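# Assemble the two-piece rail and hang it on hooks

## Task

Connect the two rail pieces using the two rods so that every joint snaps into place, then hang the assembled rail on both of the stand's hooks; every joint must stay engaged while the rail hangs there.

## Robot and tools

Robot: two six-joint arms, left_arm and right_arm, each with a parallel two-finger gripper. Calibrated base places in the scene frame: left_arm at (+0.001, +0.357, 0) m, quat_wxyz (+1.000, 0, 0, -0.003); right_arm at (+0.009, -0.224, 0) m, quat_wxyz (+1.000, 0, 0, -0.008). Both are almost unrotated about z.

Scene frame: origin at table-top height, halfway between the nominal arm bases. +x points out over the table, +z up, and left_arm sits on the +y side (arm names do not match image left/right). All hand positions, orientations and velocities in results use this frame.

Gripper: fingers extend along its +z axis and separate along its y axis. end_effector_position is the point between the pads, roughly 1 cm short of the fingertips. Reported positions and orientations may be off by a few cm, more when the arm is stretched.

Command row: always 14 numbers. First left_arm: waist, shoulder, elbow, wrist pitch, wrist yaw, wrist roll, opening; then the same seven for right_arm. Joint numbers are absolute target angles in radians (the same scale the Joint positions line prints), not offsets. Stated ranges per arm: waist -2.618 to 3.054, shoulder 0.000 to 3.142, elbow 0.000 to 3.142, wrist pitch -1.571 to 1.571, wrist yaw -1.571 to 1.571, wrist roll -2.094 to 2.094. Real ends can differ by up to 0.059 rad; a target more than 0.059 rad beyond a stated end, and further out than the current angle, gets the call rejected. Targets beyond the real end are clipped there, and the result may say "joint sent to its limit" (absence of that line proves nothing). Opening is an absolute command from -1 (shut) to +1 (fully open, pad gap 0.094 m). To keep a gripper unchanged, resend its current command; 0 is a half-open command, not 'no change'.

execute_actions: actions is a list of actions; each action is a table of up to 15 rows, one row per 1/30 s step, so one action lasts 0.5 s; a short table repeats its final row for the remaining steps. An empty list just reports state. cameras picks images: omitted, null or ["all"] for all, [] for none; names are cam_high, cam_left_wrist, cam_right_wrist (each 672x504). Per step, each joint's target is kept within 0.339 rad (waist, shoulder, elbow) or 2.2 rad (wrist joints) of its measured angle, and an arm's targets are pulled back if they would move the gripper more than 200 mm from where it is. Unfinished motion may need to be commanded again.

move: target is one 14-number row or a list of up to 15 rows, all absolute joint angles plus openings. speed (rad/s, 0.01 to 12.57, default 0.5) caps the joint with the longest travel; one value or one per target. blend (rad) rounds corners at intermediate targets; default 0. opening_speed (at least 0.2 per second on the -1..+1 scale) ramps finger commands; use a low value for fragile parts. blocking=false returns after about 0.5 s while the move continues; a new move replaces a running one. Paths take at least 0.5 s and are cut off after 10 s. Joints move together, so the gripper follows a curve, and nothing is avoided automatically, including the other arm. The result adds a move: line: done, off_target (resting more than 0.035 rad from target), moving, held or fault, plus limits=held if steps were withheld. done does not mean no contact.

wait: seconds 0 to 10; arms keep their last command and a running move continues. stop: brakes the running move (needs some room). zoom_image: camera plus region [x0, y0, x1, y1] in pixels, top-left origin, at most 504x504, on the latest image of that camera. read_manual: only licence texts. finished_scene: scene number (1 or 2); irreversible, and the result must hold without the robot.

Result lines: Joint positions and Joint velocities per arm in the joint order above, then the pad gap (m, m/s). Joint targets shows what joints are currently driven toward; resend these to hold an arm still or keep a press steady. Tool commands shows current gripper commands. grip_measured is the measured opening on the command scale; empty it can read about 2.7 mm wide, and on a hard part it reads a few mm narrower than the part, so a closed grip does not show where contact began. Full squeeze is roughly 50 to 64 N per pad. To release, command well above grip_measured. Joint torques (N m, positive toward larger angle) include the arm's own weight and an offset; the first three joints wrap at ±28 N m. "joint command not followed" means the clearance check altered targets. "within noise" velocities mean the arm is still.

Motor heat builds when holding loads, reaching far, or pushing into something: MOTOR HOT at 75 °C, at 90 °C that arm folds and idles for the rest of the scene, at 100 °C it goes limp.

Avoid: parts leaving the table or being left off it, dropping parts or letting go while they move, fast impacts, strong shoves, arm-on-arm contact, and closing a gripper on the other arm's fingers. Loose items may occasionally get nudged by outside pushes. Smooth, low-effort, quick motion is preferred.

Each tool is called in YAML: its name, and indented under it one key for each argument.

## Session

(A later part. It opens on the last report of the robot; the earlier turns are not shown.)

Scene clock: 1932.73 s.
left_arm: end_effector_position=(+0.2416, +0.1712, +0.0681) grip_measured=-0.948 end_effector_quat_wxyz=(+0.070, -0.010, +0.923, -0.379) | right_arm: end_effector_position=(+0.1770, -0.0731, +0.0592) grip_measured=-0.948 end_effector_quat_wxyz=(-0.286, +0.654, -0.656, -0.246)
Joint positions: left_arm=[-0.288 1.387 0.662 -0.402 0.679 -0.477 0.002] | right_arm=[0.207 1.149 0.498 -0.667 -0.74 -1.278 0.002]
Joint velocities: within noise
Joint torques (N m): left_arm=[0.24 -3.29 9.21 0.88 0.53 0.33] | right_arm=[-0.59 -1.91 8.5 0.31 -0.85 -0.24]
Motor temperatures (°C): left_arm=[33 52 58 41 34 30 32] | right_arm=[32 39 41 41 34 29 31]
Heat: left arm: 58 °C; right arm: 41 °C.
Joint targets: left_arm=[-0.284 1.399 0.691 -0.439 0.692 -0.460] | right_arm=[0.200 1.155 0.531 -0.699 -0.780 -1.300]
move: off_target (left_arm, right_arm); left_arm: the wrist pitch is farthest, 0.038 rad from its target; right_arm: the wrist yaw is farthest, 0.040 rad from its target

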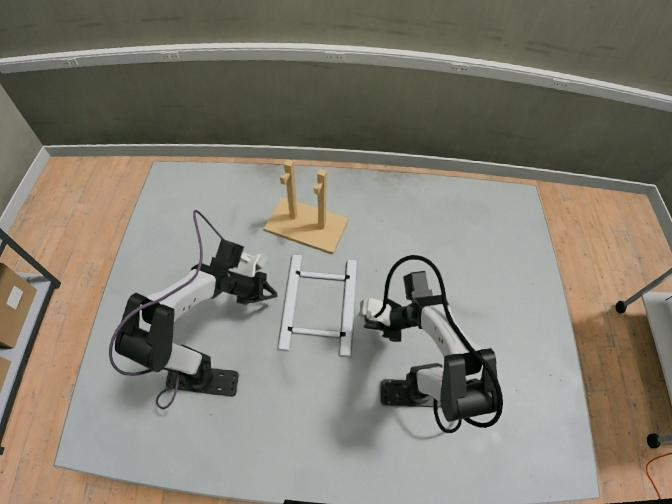

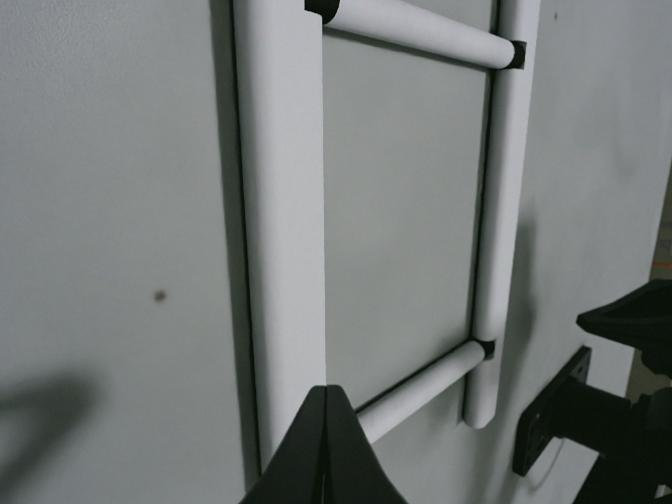

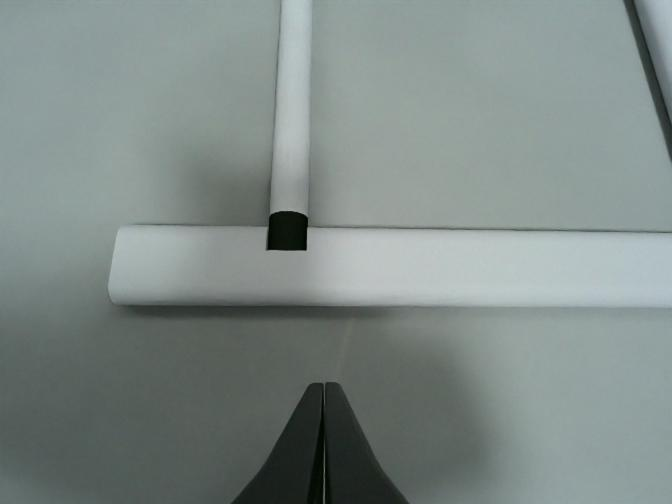

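move:
  target: [0.30, 1.41, 2.71, 0.21, 0, 0, -0.95, 0.712, 1.735, 1.275, -1.12, 0.0, 0.753, 0.3]
  speed: 0.8
  opening_speed: 1.0
  cameras: ["cam_high", "cam_right_wrist"]

zoom_image:
  camera: "cam_high"
  region: [250, 230, 400, 370]

Scene clock: 1958.03 s.
left_arm: end_effector_position=(-0.0231, +0.3461, +0.8711) grip_measured=-0.948 end_effector_quat_wxyz=(+0.991, +0.011, +0.011, +0.130) | right_arm: end_effector_position=(+0.2376, -0.0234, +0.0665) grip_measured=+0.298 end_effector_quat_wxyz=(-0.013, +0.010, +1.000, +0.008)
Joint positions: left_arm=[0.281 1.387 2.727 0.212 0.024 -0.014 0.002] | right_arm=[0.719 1.729 1.241 -1.092 -0.028 0.724 0.061]
Joint velocities: within noise
Joint torques (N m): left_arm=[0.51 2.97 -1.11 -0.29 -0.1 0.26] | right_arm=[0.35 -6.74 8.51 -0.04 0.15 0.27]
Motor temperatures (°C): left_arm=[32 51 62 39 33 30 32] | right_arm=[32 39 43 36 34 29 30]
Heat: left arm: 62 °C; right arm: 43 °C.
Joint targets: left_arm=[0.288 1.396 2.723 0.221 0.010 0.001] | right_arm=[0.723 1.737 1.275 -1.120 -0.011 0.743]
move: done
Images, in order (width x height): cam_high 672x504, cam_right_wrist 672x504.

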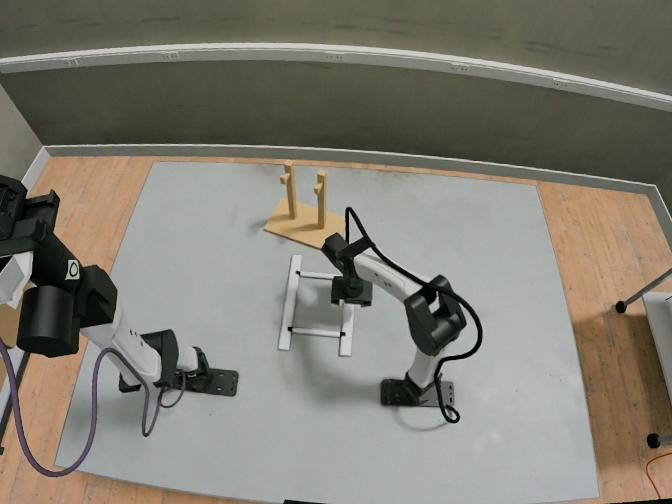

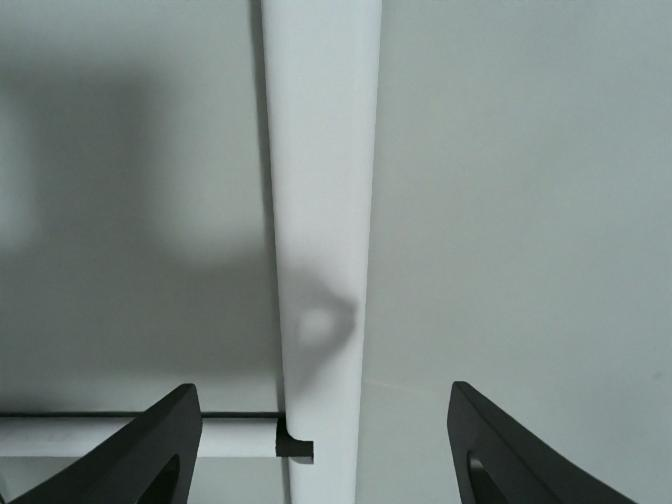

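Scaled by 3.360.

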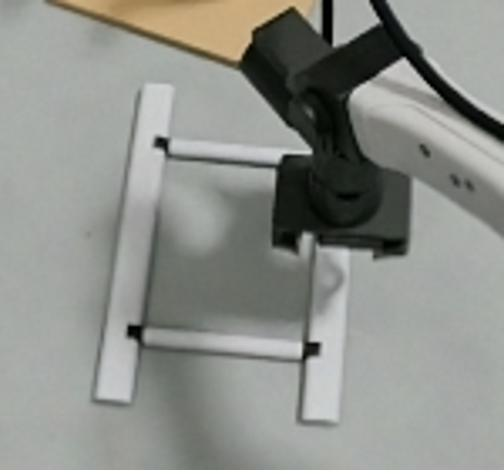

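move:
  target: [0.288, 1.396, 2.723, 0.221, 0.010, 0.001, -0.95, 0.692, 1.804, 1.195, -0.947, 0.02, 0.690, 0.3]
  speed: 0.3
  cameras: ["cam_high", "cam_right_wrist"]

zoom_image:
  camera: "cam_high"
  region: [250, 230, 400, 370]

Scene clock: 2010.27 s.
left_arm: end_effector_position=(-0.0231, +0.3461, +0.8711) grip_measured=-0.948 end_effector_quat_wxyz=(+0.991, +0.011, +0.011, +0.130) | right_arm: end_effector_position=(+0.2566, -0.0269, +0.0377) grip_measured=+0.298 end_effector_quat_wxyz=(+0.000, +0.016, +1.000, -0.001)
Joint positions: left_arm=[0.281 1.387 2.727 0.212 0.024 -0.014 0.002] | right_arm=[0.688 1.8 1.207 -0.98 0.003 0.706 0.061]
Joint velocities: within noise
Joint torques (N m): left_arm=[0.49 2.95 -1.1 -0.28 -0.11 0.25] | right_arm=[-0.68 -7.46 4.05 0.53 0.15 -0.19]
Motor temperatures (°C): left_arm=[32 50 53 36 32 30 32] | right_arm=[32 42 49 34 32 29 30]
Heat: left arm: 53 °C; right arm: 49 °C.
Joint targets: left_arm=[0.288 1.396 2.723 0.221 0.011 0.000] | right_arm=[0.681 1.804 1.195 -0.946 0.021 0.689]
move: done
Images, in order (width x height): cam_high 672x504, cam_right_wrist 672x504.

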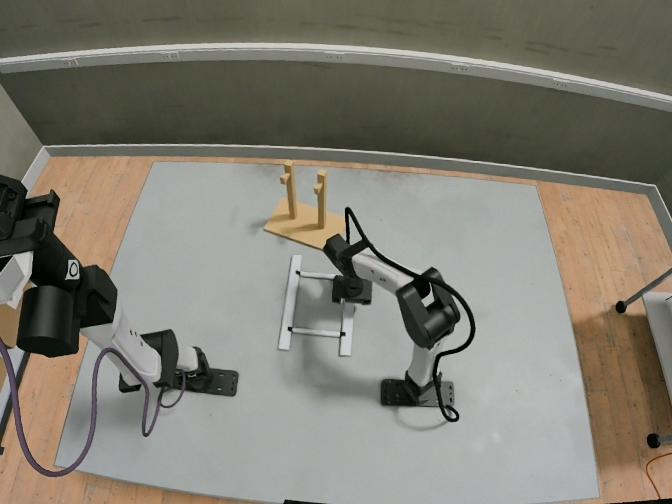

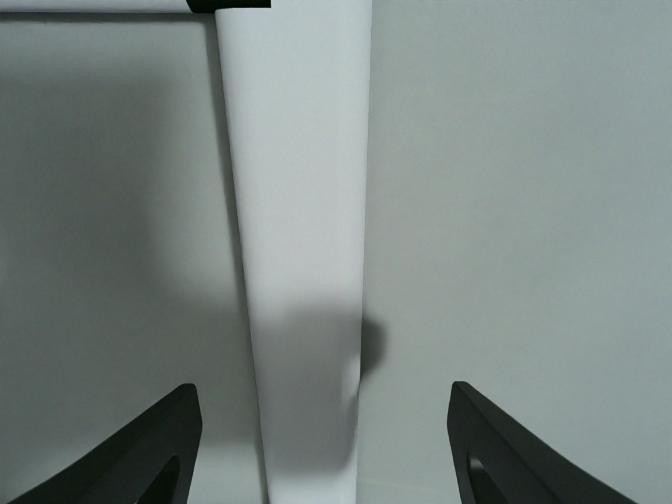

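Scaled by 3.360.

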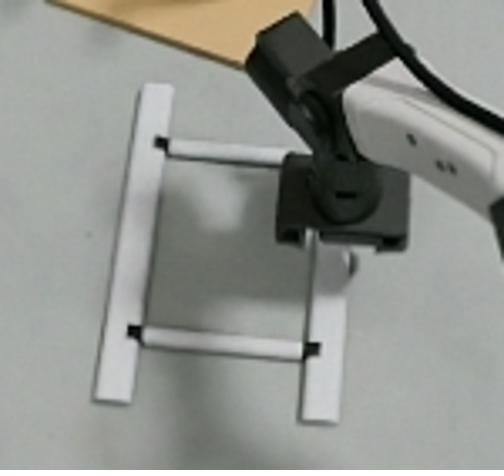

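move:
  target:
    - [0.288, 1.396, 2.723, 0.221, 0.010, 0.001, -0.95, 0.706, 1.855, 1.154, -0.853, 0.02, 0.730, 0.3]
    - [0.288, 1.396, 2.723, 0.221, 0.010, 0.001, -0.95, 0.706, 1.855, 1.154, -0.853, 0.02, 0.730, -0.65]
  speed: 0.15
  opening_speed: 0.9
  cameras: ["cam_right_wrist"]

Scene clock: 2042.23 s.
left_arm: end_effector_position=(-0.0231, +0.3461, +0.8711) grip_measured=-0.948 end_effector_quat_wxyz=(+0.991, +0.011, +0.011, +0.130) | right_arm: end_effector_position=(+0.2583, -0.0214, +0.0142) grip_measured=-0.362 end_effector_quat_wxyz=(+0.003, +0.014, +1.000, -0.002)
Joint positions: left_arm=[0.281 1.387 2.727 0.212 0.024 -0.012 0.002] | right_arm=[0.701 1.847 1.167 -0.888 0.007 0.713 0.03]
Joint velocities: within noise
Joint torques (N m): left_arm=[0.51 2.99 -1.13 -0.29 -0.11 0.24] | right_arm=[0.61 -7.56 3.84 0.53 0.11 0.23]
Motor temperatures (°C): left_arm=[32 49 51 35 32 30 32] | right_arm=[32 45 45 34 32 29 30]
Heat: left arm: 51 °C; right arm: 45 °C.
Joint targets: left_arm=[0.288 1.396 2.723 0.221 0.010 0.002] | right_arm=[0.708 1.854 1.154 -0.854 0.020 0.731]
move: done
Images, in order (width x height): cam_right_wrist 672x504.

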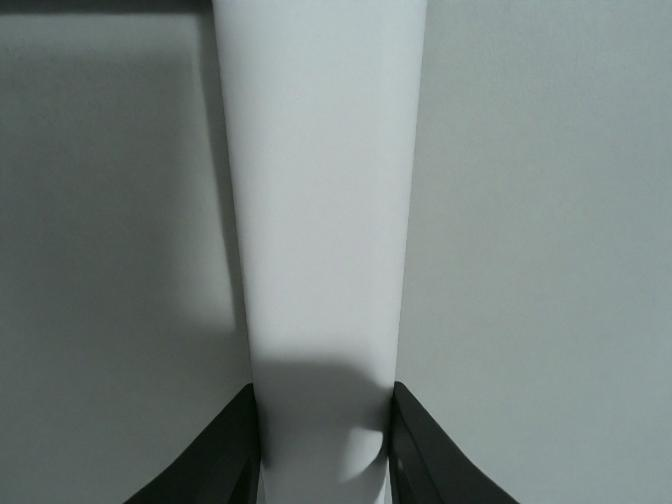

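move:
  target:
    - [0.288, 1.396, 2.723, 0.221, 0.010, 0.001, -0.95, 0.701, 1.78, 1.30, -0.93, 0.01, 0.725, -0.65]
    - [0.288, 1.396, 2.723, 0.221, 0.010, 0.001, -0.95, 0.701, 1.77, 1.55, -1.21, 0.0, 0.720, -0.65]
  speed: [0.2, 0.35]
  cameras: ["cam_high", "cam_right_wrist"]

Scene clock: 2082.20 s.
left_arm: end_effector_position=(-0.0231, +0.3461, +0.8711) grip_measured=-0.948 end_effector_quat_wxyz=(+0.991, +0.011, +0.011, +0.130) | right_arm: end_effector_position=(+0.2768, -0.0087, +0.0926) grip_measured=-0.362 end_effector_quat_wxyz=(+0.013, +0.009, +1.000, -0.012)
Joint positions: left_arm=[0.281 1.387 2.727 0.212 0.024 -0.012 0.002] | right_arm=[0.71 1.846 1.489 -1.21 0.036 0.713 0.03]
Joint velocities: within noise
Joint torques (N m): left_arm=[0.49 2.95 -1.11 -0.29 -0.11 0.23] | right_arm=[0.01 -14.65 11.03 0.21 -0.23 0.1]
Motor temperatures (°C): left_arm=[32 49 49 34 31 30 32] | right_arm=[32 45 43 34 32 29 31]
Heat: left arm: 49 °C; right arm: 45 °C.
Joint targets: left_arm=[0.288 1.396 2.723 0.221 0.010 0.001] | right_arm=[0.710 1.772 1.549 -1.210 0.011 0.720]
move: off_target (right_arm); right_arm: the shoulder is farthest, 0.076 rad from its target
Images, in order (width x height): cam_high 672x504, cam_right_wrist 672x504.

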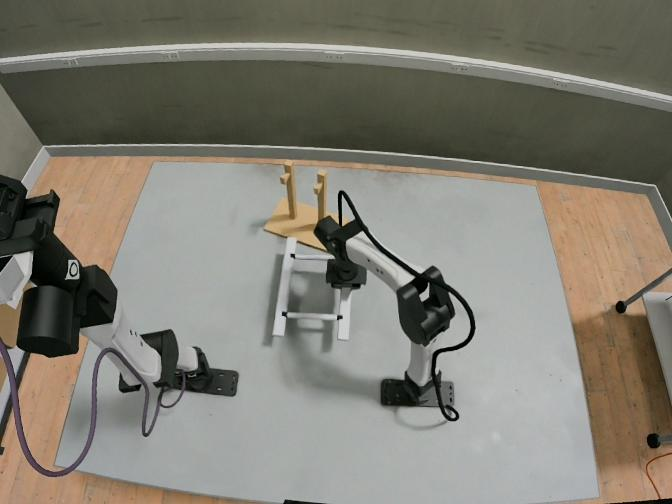

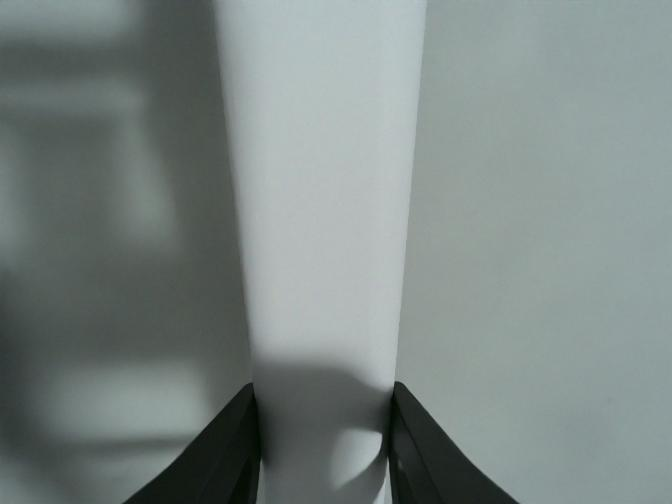

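move:
  target:
    - [0.288, 1.396, 2.723, 0.221, 0.010, 0.001, -0.95, 0.789, 1.55, 1.57, -1.01, 0.25, 0.1, -0.65]
    - [0.288, 1.396, 2.723, 0.221, 0.010, 0.001, -0.95, 0.75, 1.13, 1.30, -0.70, 0.13, -0.6, -0.65]
    - [0.288, 1.396, 2.723, 0.221, 0.010, 0.001, -0.95, 0.71, 1.2, 1.70, -1.53, 0, -1.571, -0.65]
  speed: [0.45, 0.5, 0.55]
  cameras: ["cam_high", "cam_right_wrist"]

zoom_image:
  camera: "cam_high"
  region: [220, 150, 470, 360]

Scene clock: 2103.40 s.
left_arm: end_effector_position=(-0.0231, +0.3461, +0.8711) grip_measured=-0.948 end_effector_quat_wxyz=(+0.991, +0.011, +0.011, +0.130) | right_arm: end_effector_position=(+0.1933, -0.0711, +0.3037) grip_measured=-0.362 end_effector_quat_wxyz=(-0.224, +0.873, -0.419, +0.109)
Joint positions: left_arm=[0.281 1.387 2.727 0.212 0.024 -0.012 0.002] | right_arm=[0.718 1.203 1.646 -1.511 0.015 -1.548 0.03]
Joint velocities: within noise
Joint torques (N m): left_arm=[0.5 2.95 -1.09 -0.29 -0.11 0.23] | right_arm=[-0.7 -2.56 9.89 0.9 -0.24 -0.19]
Motor temperatures (°C): left_arm=[32 49 49 34 31 30 32] | right_arm=[32 57 45 35 32 29 32]
Heat: left arm: 49 °C; right arm: 57 °C.
Joint targets: left_arm=[0.288 1.396 2.723 0.221 0.010 0.001] | right_arm=[0.710 1.199 1.700 -1.530 0.000 -1.568]
move: off_target (right_arm); right_arm: the elbow is farthest, 0.054 rad from its target
Images, in order (width x height): cam_high 672x504, cam_right_wrist 672x504.

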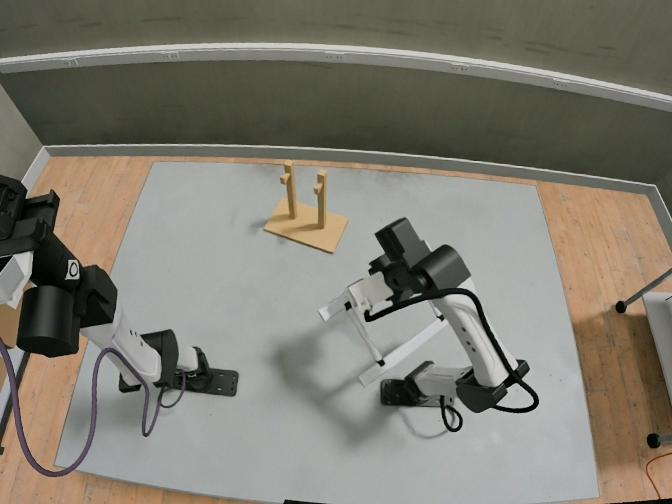

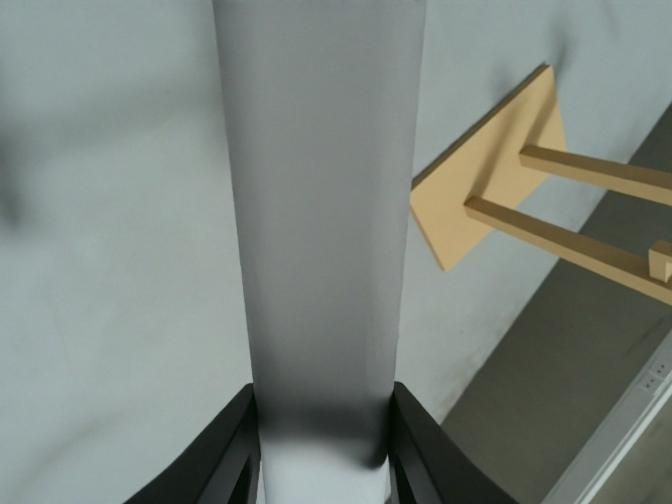

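Scaled by 2.016.

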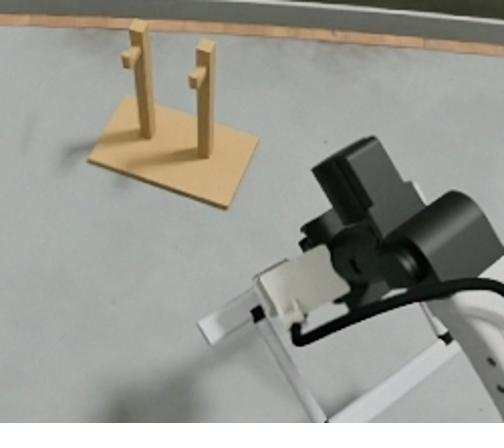

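zoom_image:
  camera: "cam_high"
  region: [260, 150, 350, 217]

zoom_image:
  camera: "cam_high"
  region: [255, 185, 355, 260]

Scaled by 5.600.

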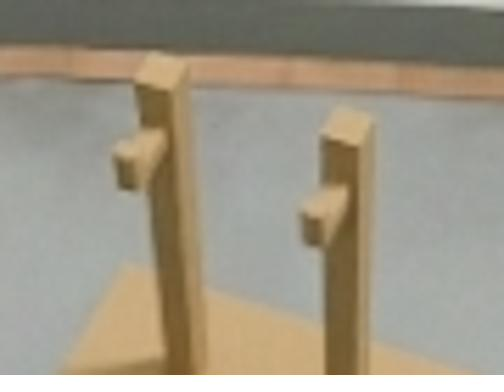

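Scaled by 5.040.

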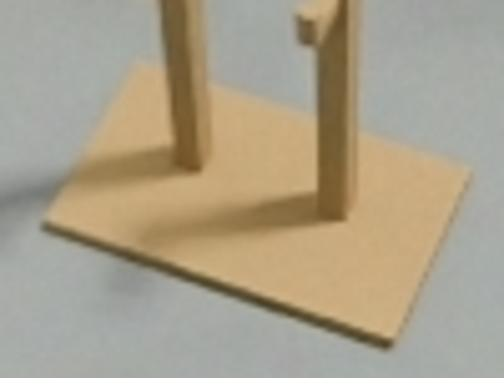

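move:
  target: [0.18, 1.225, 0.56, 0.745, 0.60, -1.585, -0.95, 1.030, 2.221, 2.004, 0.476, 1.345, -1.54, -0.65]
  speed: 0.5
  cameras: ["cam_high", "cam_left_wrist", "cam_right_wrist"]

Scene clock: 2199.43 s.
left_arm: end_effector_position=(+0.3954, +0.3359, +0.2511) grip_measured=-0.948 end_effector_quat_wxyz=(+0.385, -0.397, +0.590, -0.587) | right_arm: end_effector_position=(+0.4458, +0.1603, +0.2938) grip_measured=-0.362 end_effector_quat_wxyz=(+0.422, -0.419, +0.571, -0.566)
Joint positions: left_arm=[0.197 1.261 0.567 0.678 0.587 -1.574 0.002] | right_arm=[1.026 2.258 1.93 0.316 1.308 -1.551 0.03]
Joint velocities: within noise
Joint torques (N m): left_arm=[-0.79 -5.96 5.89 2.59 0.17 0.01] | right_arm=[0.34 -15.87 13.48 2.88 0.21 0.18]
Motor temperatures (°C): left_arm=[32 48 48 35 31 30 32] | right_arm=[32 42 51 39 31 29 33]
Heat: left arm: 48 °C; right arm: 51 °C.
Joint targets: left_arm=[0.190 1.238 0.547 0.733 0.599 -1.586] | right_arm=[1.030 2.223 2.004 0.475 1.334 -1.543]
move: off_target (left_arm, right_arm); left_arm: the wrist pitch is farthest, 0.067 rad from its target; right_arm: the wrist pitch is farthest, 0.160 rad from its target

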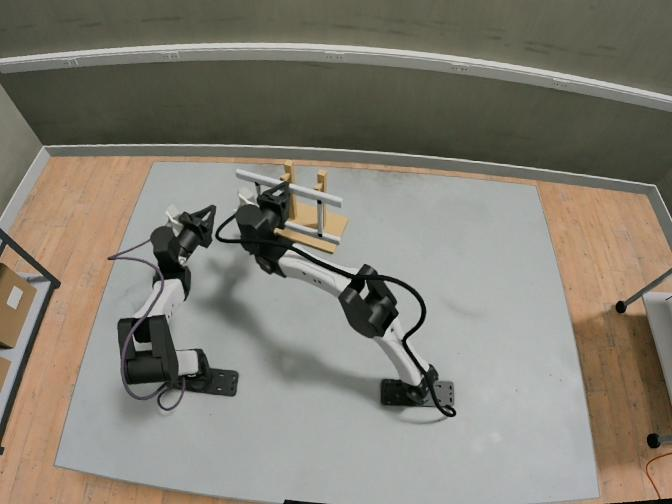

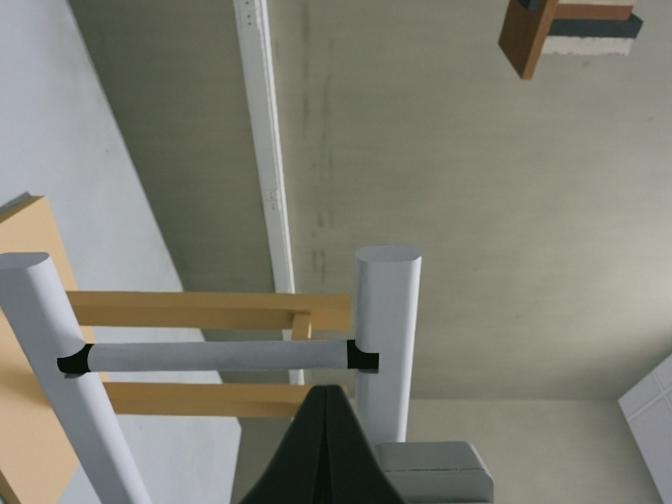

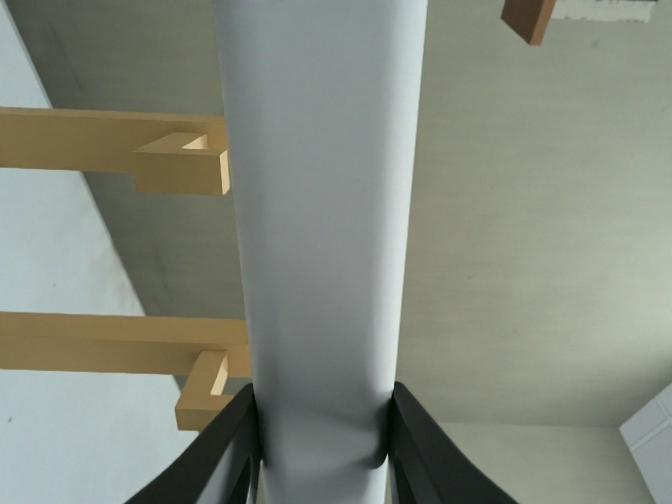

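zoom_image:
  camera: "cam_right_wrist"
  region: [0, 80, 260, 275]

zoom_image:
  camera: "cam_right_wrist"
  region: [0, 280, 260, 475]

zoom_image:
  camera: "cam_left_wrist"
  region: [40, 220, 460, 460]

Scaled by 1.938.

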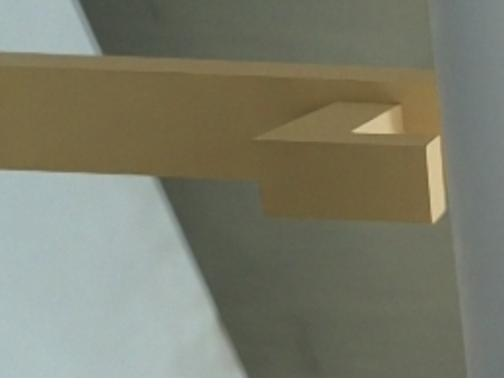

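Scaled by 1.938.

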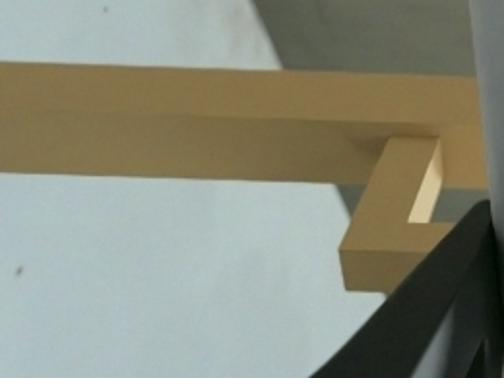

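Scaled by 1.200.

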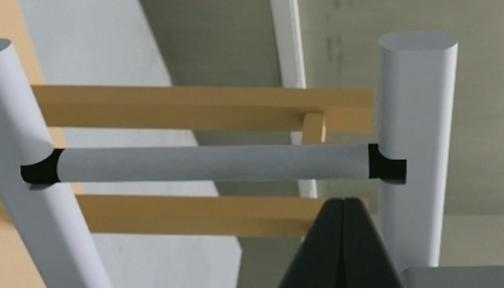

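zoom_image:
  camera: "cam_right_wrist"
  region: [10, 95, 110, 185]

zoom_image:
  camera: "cam_right_wrist"
  region: [10, 300, 110, 390]

Scaled by 5.040.

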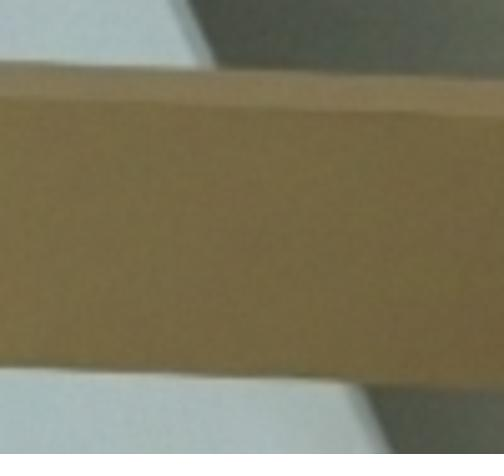

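Scaled by 5.040.

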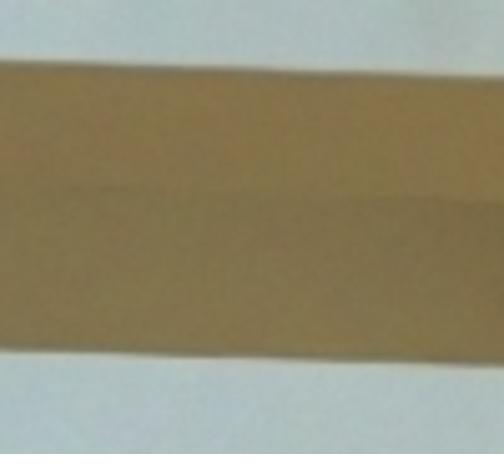

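move:
  target: [0.18, 1.225, 0.56, 0.745, 0.60, -1.585, -0.95, 0.916, 2.207, 1.93, 0.511, 1.168, -1.51, -0.65]
  speed: 0.2
  cameras: ["cam_left_wrist", "cam_right_wrist"]

zoom_image:
  camera: "cam_right_wrist"
  region: [10, 75, 110, 165]

zoom_image:
  camera: "cam_right_wrist"
  region: [10, 300, 110, 390]

Scene clock: 2361.60 s.
left_arm: end_effector_position=(+0.3930, +0.3329, +0.2596) grip_measured=-0.948 end_effector_quat_wxyz=(+0.393, -0.386, +0.588, -0.593) | right_arm: end_effector_position=(+0.4951, +0.1275, +0.2959) grip_measured=-0.362 end_effector_quat_wxyz=(+0.437, -0.410, +0.576, -0.557)
Joint positions: left_arm=[0.19 1.246 0.567 0.692 0.589 -1.574 0.002] | right_arm=[0.909 2.258 1.93 0.333 1.181 -1.528 0.03]
Joint velocities: within noise
Joint torques (N m): left_arm=[-0.81 -5.59 7.08 2.57 0.15 0.03] | right_arm=[0.06 -17.2 6.64 3.15 -0.13 0.28]
Motor temperatures (°C): left_arm=[31 52 52 53 31 30 32] | right_arm=[31 80 76 64 31 29 33]
Heat: left arm: 53 °C; right arm: 80 °C. Fold the right arm in close to its base, or ease its load, before you think long.
Joint targets: left_arm=[0.183 1.226 0.560 0.745 0.600 -1.585] | right_arm=[0.910 2.207 1.930 0.511 1.169 -1.511]
MOTOR HOT: the shoulder of the right arm reports 80 °C; the controller's stop level is 90 °C. To cool a motor, set the load down, stop pushing, or move to a pose that needs little force.
move: off_target (left_arm, right_arm); left_arm: the wrist pitch is farthest, 0.053 rad from its target; right_arm: the wrist pitch is farthest, 0.178 rad from its target
Images, in order (width x height): cam_left_wrist 672x504, cam_right_wrist 672x504.

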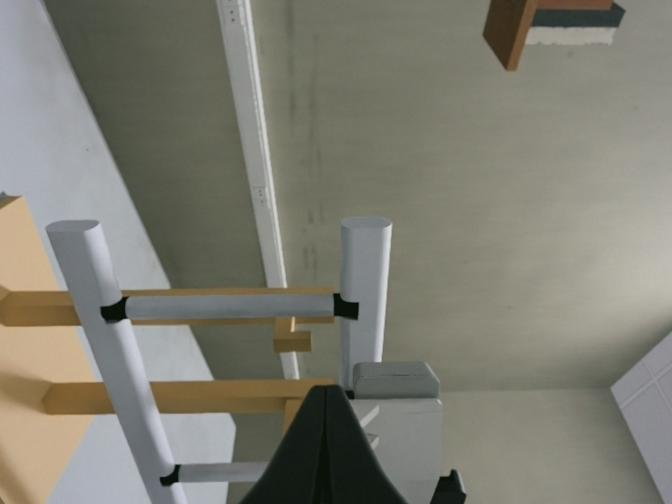

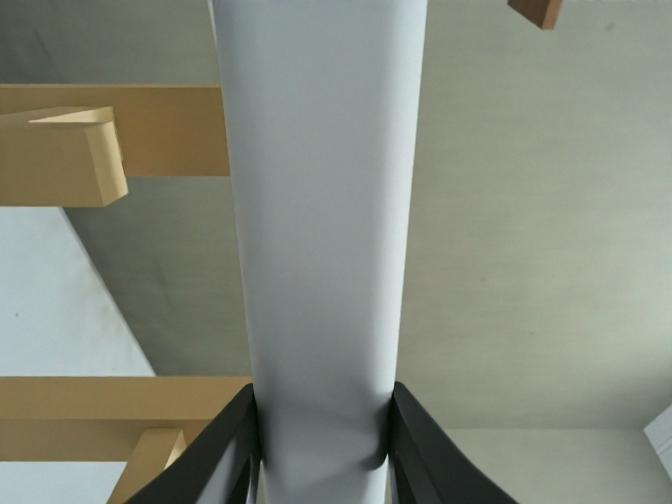

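Scaled by 5.040.

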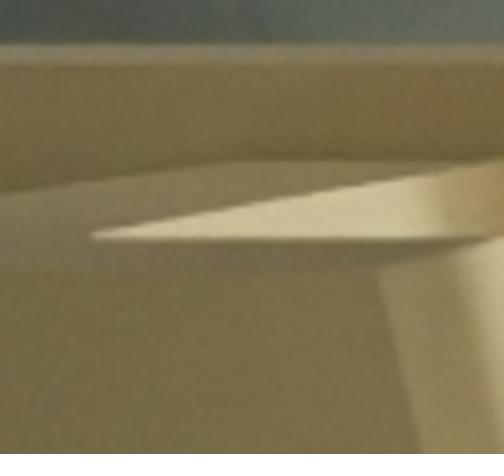

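Scaled by 5.040.

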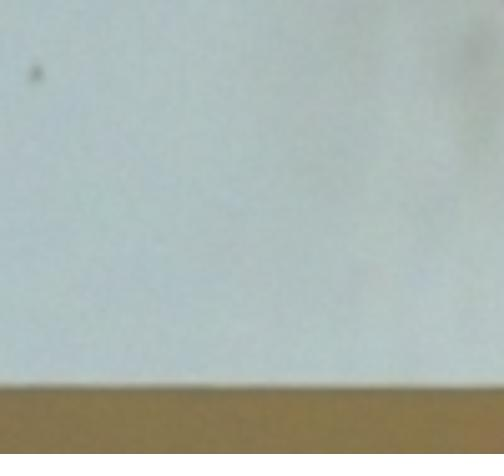

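move:
  target:
    - [0.18, 1.225, 0.56, 0.745, 0.60, -1.585, -0.95, 1.03, 2.19, 1.99, 0.476, 1.345, -1.53, -0.65]
    - [0.18, 1.225, 0.56, 0.745, 0.60, -1.585, -0.95, 0.71, 1.2, 1.70, -1.53, 0.0, -1.571, -0.65]
  speed: [0.35, 0.7]
  blend: [0.1, 0]
  cameras: ["cam_high"]

Scene clock: 2371.47 s.
left_arm: end_effector_position=(+0.3929, +0.3317, +0.2599) grip_measured=-0.948 end_effector_quat_wxyz=(+0.392, -0.384, +0.588, -0.594) | right_arm: end_effector_position=(+0.1964, -0.0691, +0.3184) grip_measured=-0.363 end_effector_quat_wxyz=(-0.240, +0.868, -0.418, +0.119)
Joint positions: left_arm=[0.187 1.246 0.567 0.694 0.589 -1.574 0.002] | right_arm=[0.722 1.214 1.703 -1.517 0.024 -1.543 0.03]
Joint velocities: within noise
Joint torques (N m): left_arm=[-0.79 -5.63 7.05 2.58 0.15 0.02] | right_arm=[-0.66 -3.56 4.6 1.06 -0.13 -0.16]
Motor temperatures (°C): left_arm=[31 52 52 55 31 30 32] | right_arm=[31 83 72 66 31 29 33]
Heat: left arm: 55 °C; right arm: 83 °C. Fold the right arm in close to its base, or ease its load, before you think long.
Joint targets: left_arm=[0.180 1.225 0.560 0.746 0.600 -1.585] | right_arm=[0.715 1.197 1.701 -1.529 0.010 -1.563]
MOTOR HOT: still on. The shoulder of the right arm reports 83 °C.
move: off_target (left_arm); blend cut to 0.088 rad at target 1; left_arm: the wrist pitch is farthest, 0.051 rad from its target
Images, in order (width x height): cam_high 672x504.

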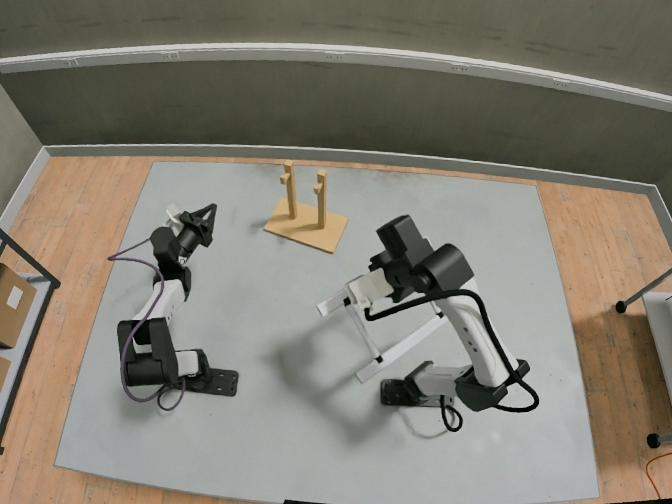

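wait:
  seconds: 5
  cameras: []

Scene clock: 2431.53 s.
left_arm: end_effector_position=(+0.3929, +0.3317, +0.2599) grip_measured=-0.948 end_effector_quat_wxyz=(+0.392, -0.384, +0.588, -0.594) | right_arm: end_effector_position=(+0.1962, -0.0689, +0.3184) grip_measured=-0.363 end_effector_quat_wxyz=(-0.241, +0.868, -0.417, +0.119)
Joint positions: left_arm=[0.187 1.246 0.567 0.694 0.589 -1.574 0.002] | right_arm=[0.722 1.214 1.703 -1.517 0.023 -1.545 0.03]
Joint velocities: within noise
Joint torques (N m): left_arm=[-0.8 -5.63 7.06 2.56 0.15 0.02] | right_arm=[-0.68 -3.59 4.6 1.02 -0.22 -0.19]
Motor temperatures (°C): left_arm=[31 51 54 62 31 30 32] | right_arm=[31 58 56 53 31 29 33]
Heat: left arm: 62 °C; right arm: 58 °C.
Joint targets: left_arm=[0.180 1.225 0.560 0.745 0.600 -1.585] | right_arm=[0.715 1.197 1.701 -1.529 0.009 -1.564]
Tool commands: left_gripper/opening=-0.95 right_gripper/opening=-0.65
MOTOR HOT: cleared for the motors of the right arm.
wait: 5.00 s; at rest from the start
No camera images: "cameras" was empty.

wait:
  seconds: 10
  cameras: []

move:
  target:
    - [0.18, 1.225, 0.56, 0.745, 0.60, -1.585, -0.95, 1.003, 2.139, 1.848, 0.562, 1.272, -1.515, -0.65]
    - [0.18, 1.225, 0.56, 0.745, 0.60, -1.585, -0.95, 0.931, 2.200, 1.949, 0.548, 1.148, -1.515, -0.65]
  speed: [0.6, 0.15]
  cameras: ["cam_left_wrist", "cam_right_wrist"]

Scene clock: 2448.83 s.
left_arm: end_effector_position=(+0.3929, +0.3317, +0.2599) grip_measured=-0.948 end_effector_quat_wxyz=(+0.392, -0.384, +0.588, -0.594) | right_arm: end_effector_position=(+0.1962, -0.0689, +0.3184) grip_measured=-0.363 end_effector_quat_wxyz=(-0.241, +0.868, -0.418, +0.119)
Joint positions: left_arm=[0.187 1.246 0.567 0.694 0.589 -1.574 0.002] | right_arm=[0.722 1.214 1.703 -1.517 0.023 -1.543 0.03]
Joint velocities: within noise
Joint torques (N m): left_arm=[-0.79 -5.65 7.05 2.56 0.15 0.02] | right_arm=[-0.66 -3.58 4.6 1.02 -0.21 -0.19]
Motor temperatures (°C): left_arm=[31 51 54 62 31 30 32] | right_arm=[31 54 54 52 31 29 34]
Heat: left arm: 62 °C; right arm: 54 °C.
Joint targets: left_arm=[0.180 1.225 0.560 0.745 0.600 -1.585] | right_arm=[0.715 1.197 1.701 -1.529 0.009 -1.563]
Tool commands: left_gripper/opening=-0.95 right_gripper/opening=-0.65
wait: 10.00 s; at rest from the start
No camera images: "cameras" was empty.

Scene clock: 2453.90 s.
left_arm: end_effector_position=(+0.3929, +0.3317, +0.2599) grip_measured=-0.948 end_effector_quat_wxyz=(+0.392, -0.384, +0.588, -0.594) | right_arm: end_effector_position=(+0.4879, +0.1345, +0.2921) grip_measured=-0.362 end_effector_quat_wxyz=(+0.451, -0.419, +0.566, -0.547)
Joint positions: left_arm=[0.187 1.246 0.567 0.694 0.589 -1.574 0.002] | right_arm=[0.923 2.235 1.87 0.381 1.152 -1.532 0.03]
Joint velocities: within noise
Joint torques (N m): left_arm=[-0.83 -5.63 7.06 2.56 0.16 0.02] | right_arm=[-0.2 -15.53 13.82 3.02 -0.16 0.2]
Motor temperatures (°C): left_arm=[31 51 54 63 31 30 32] | right_arm=[31 56 55 56 31 29 34]
Heat: left arm: 63 °C; right arm: 56 °C.
Joint targets: left_arm=[0.180 1.225 0.560 0.745 0.600 -1.585] | right_arm=[0.922 2.202 1.948 0.547 1.138 -1.522]
move: off_target (left_arm, right_arm); left_arm: the wrist pitch is farthest, 0.051 rad from its target; right_arm: the wrist pitch is farthest, 0.167 rad from its target
Images, in order (width x height): cam_left_wrist 672x504, cam_right_wrist 672x504.

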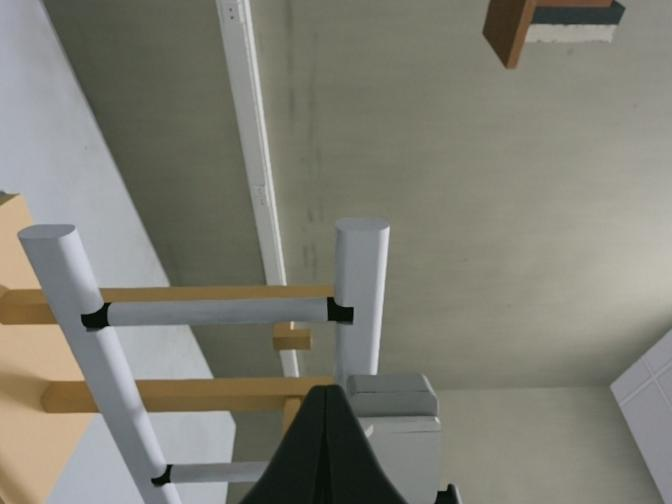

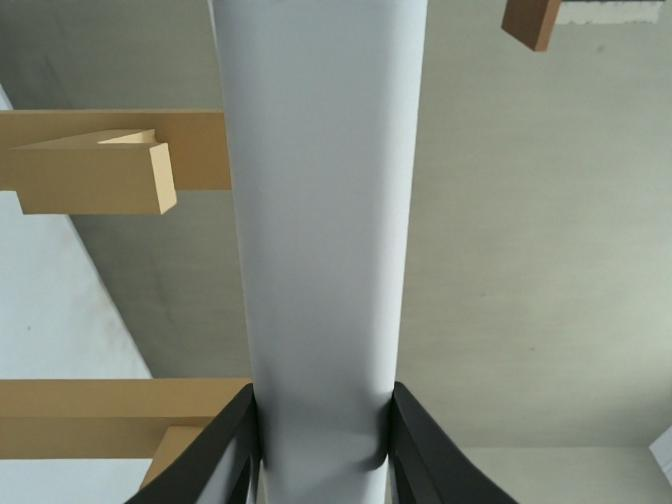

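move:
  target: [0.18, 1.225, 0.56, 0.745, 0.60, -1.585, -0.95, 0.870, 2.270, 2.068, 0.487, 1.093, -1.515, -0.65]
  speed: 0.1
  cameras: ["cam_left_wrist", "cam_right_wrist"]

zoom_image:
  camera: "cam_left_wrist"
  region: [200, 200, 460, 420]

Scene clock: 2469.70 s.
left_arm: end_effector_position=(+0.3929, +0.3317, +0.2599) grip_measured=-0.948 end_effector_quat_wxyz=(+0.392, -0.384, +0.588, -0.594) | right_arm: end_effector_position=(+0.5159, +0.1267, +0.3015) grip_measured=-0.362 end_effector_quat_wxyz=(+0.464, -0.396, +0.573, -0.547)
Joint positions: left_arm=[0.187 1.246 0.567 0.694 0.589 -1.574 0.002] | right_arm=[0.874 2.303 1.99 0.381 1.121 -1.532 0.03]
Joint velocities: within noise
Joint torques (N m): left_arm=[-0.83 -5.65 7.04 2.56 0.15 0.02] | right_arm=[-0.42 -15.98 13.94 2.49 -0.25 0.29]
Motor temperatures (°C): left_arm=[31 51 54 63 31 30 32] | right_arm=[31 63 60 62 31 29 34]
Heat: left arm: 63 °C; right arm: 63 °C.
Joint targets: left_arm=[0.180 1.225 0.560 0.745 0.600 -1.585] | right_arm=[0.869 2.270 2.069 0.487 1.103 -1.515]
move: off_target (left_arm, right_arm); left_arm: the wrist pitch is farthest, 0.051 rad from its target; right_arm: the wrist pitch is farthest, 0.106 rad from its target
Images, in order (width x height): cam_left_wrist 672x504, cam_right_wrist 672x504.

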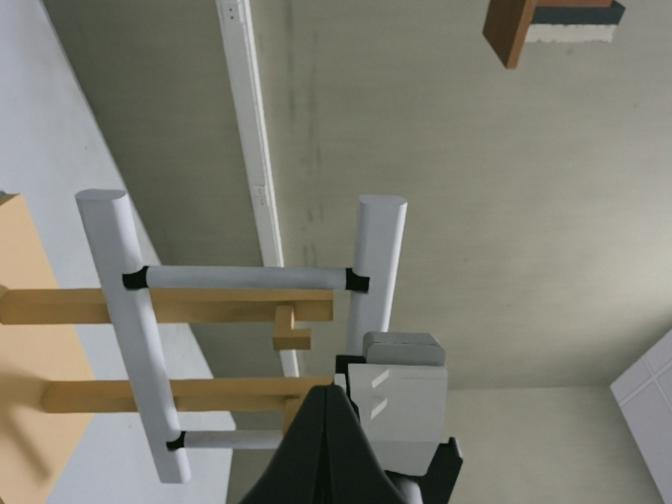

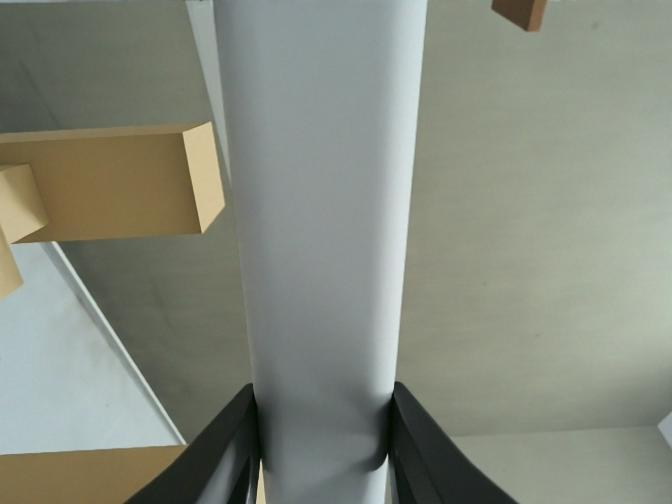

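Scaled by 1.938.

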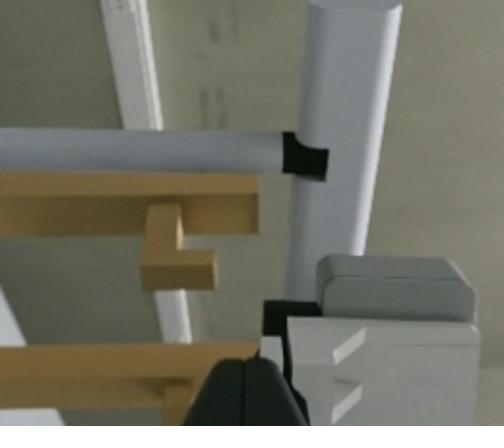

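move:
  target: [0.18, 1.225, 0.56, 0.745, 0.60, -1.585, -0.95, 0.868, 2.270, 2.068, 0.41, 1.072, -1.515, -0.65]
  speed: 0.1
  cameras: ["cam_left_wrist", "cam_right_wrist"]

zoom_image:
  camera: "cam_left_wrist"
  region: [200, 200, 460, 420]

Scene clock: 2481.70 s.
left_arm: end_effector_position=(+0.3929, +0.3317, +0.2599) grip_measured=-0.948 end_effector_quat_wxyz=(+0.392, -0.384, +0.588, -0.594) | right_arm: end_effector_position=(+0.5172, +0.1319, +0.3004) grip_measured=-0.362 end_effector_quat_wxyz=(+0.469, -0.408, +0.566, -0.541)
Joint positions: left_arm=[0.187 1.246 0.567 0.694 0.589 -1.574 0.002] | right_arm=[0.874 2.303 1.99 0.371 1.09 -1.532 0.03]
Joint velocities: within noise
Joint torques (N m): left_arm=[-0.81 -5.64 7.06 2.56 0.15 0.02] | right_arm=[-0.58 -16.02 13.94 1.87 -0.23 0.29]
Motor temperatures (°C): left_arm=[31 51 54 64 31 30 32] | right_arm=[31 68 61 61 31 29 34]
Heat: left arm: 64 °C; right arm: 68 °C.
Joint targets: left_arm=[0.180 1.225 0.560 0.745 0.600 -1.585] | right_arm=[0.868 2.270 2.068 0.410 1.072 -1.515]
move: off_target (left_arm, right_arm); left_arm: the wrist pitch is farthest, 0.051 rad from its target; right_arm: the elbow is farthest, 0.078 rad from its target
Images, in order (width x height): cam_left_wrist 672x504, cam_right_wrist 672x504.

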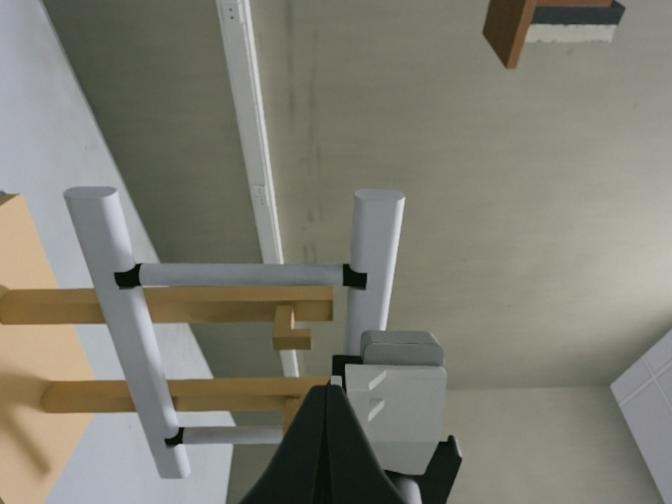

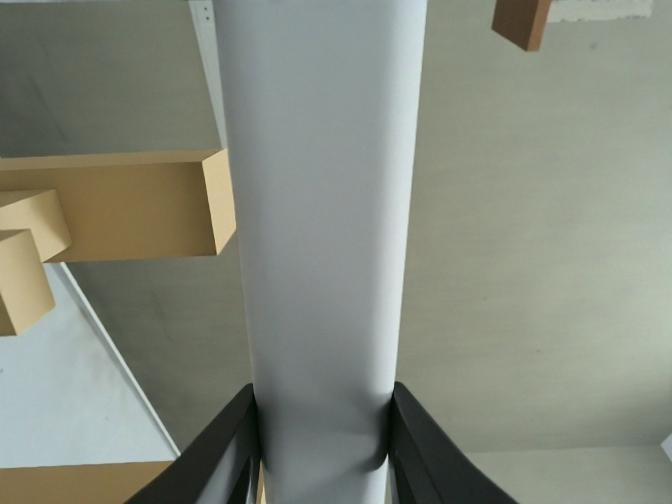

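Scaled by 1.938.

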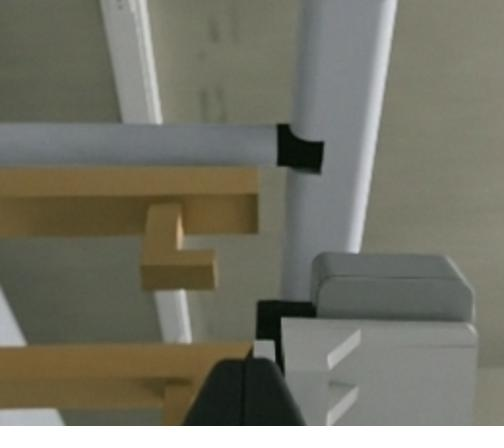

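move:
  target: [0.18, 1.225, 0.56, 0.745, 0.60, -1.585, -0.95, 0.851, 2.270, 2.068, 0.31, 1.072, -1.515, -0.65]
  speed: 0.1
  cameras: ["cam_left_wrist", "cam_right_wrist"]

zoom_image:
  camera: "cam_left_wrist"
  region: [200, 200, 460, 420]

Scene clock: 2493.30 s.
left_arm: end_effector_position=(+0.3929, +0.3317, +0.2599) grip_measured=-0.948 end_effector_quat_wxyz=(+0.392, -0.384, +0.588, -0.594) | right_arm: end_effector_position=(+0.5174, +0.1354, +0.2880) grip_measured=-0.362 end_effector_quat_wxyz=(+0.444, -0.443, +0.557, -0.544)
Joint positions: left_arm=[0.187 1.246 0.567 0.694 0.589 -1.574 0.002] | right_arm=[0.876 2.303 1.993 0.282 1.075 -1.532 0.03]
Joint velocities: within noise
Joint torques (N m): left_arm=[-0.84 -5.61 7.04 2.57 0.14 0.02] | right_arm=[-1.11 -16.05 13.46 1.8 -0.14 0.29]
Motor temperatures (°C): left_arm=[31 51 54 64 31 30 32] | right_arm=[31 72 62 60 31 29 34]
Heat: left arm: 64 °C; right arm: 72 °C.
Joint targets: left_arm=[0.180 1.225 0.560 0.745 0.600 -1.585] | right_arm=[0.863 2.270 2.067 0.310 1.062 -1.515]
move: off_target (left_arm, right_arm); left_arm: the wrist pitch is farthest, 0.051 rad from its target; right_arm: the elbow is farthest, 0.075 rad from its target
Images, in order (width x height): cam_left_wrist 672x504, cam_right_wrist 672x504.

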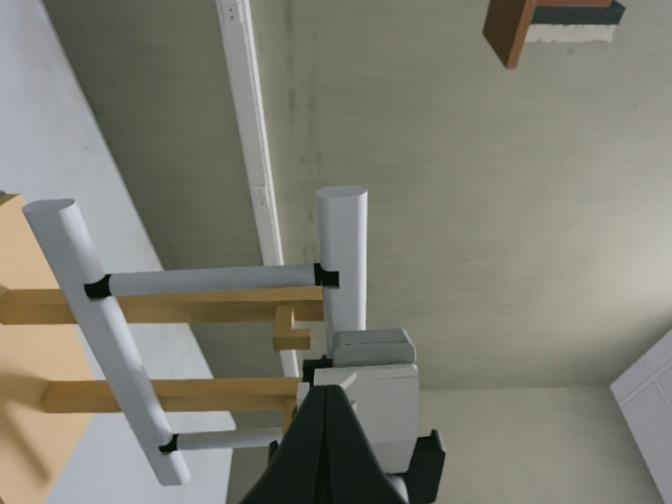

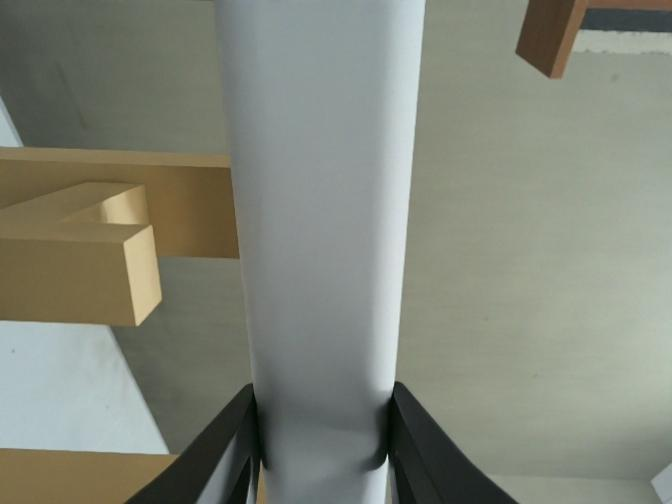

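Scaled by 1.938.

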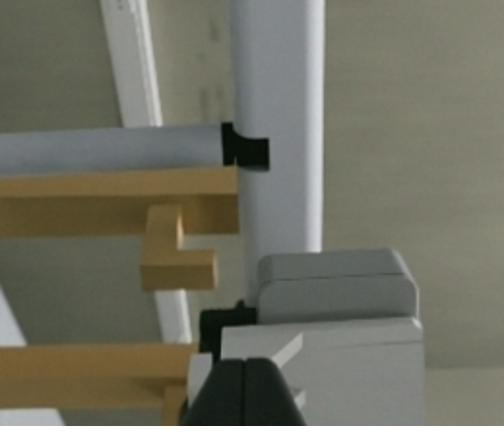

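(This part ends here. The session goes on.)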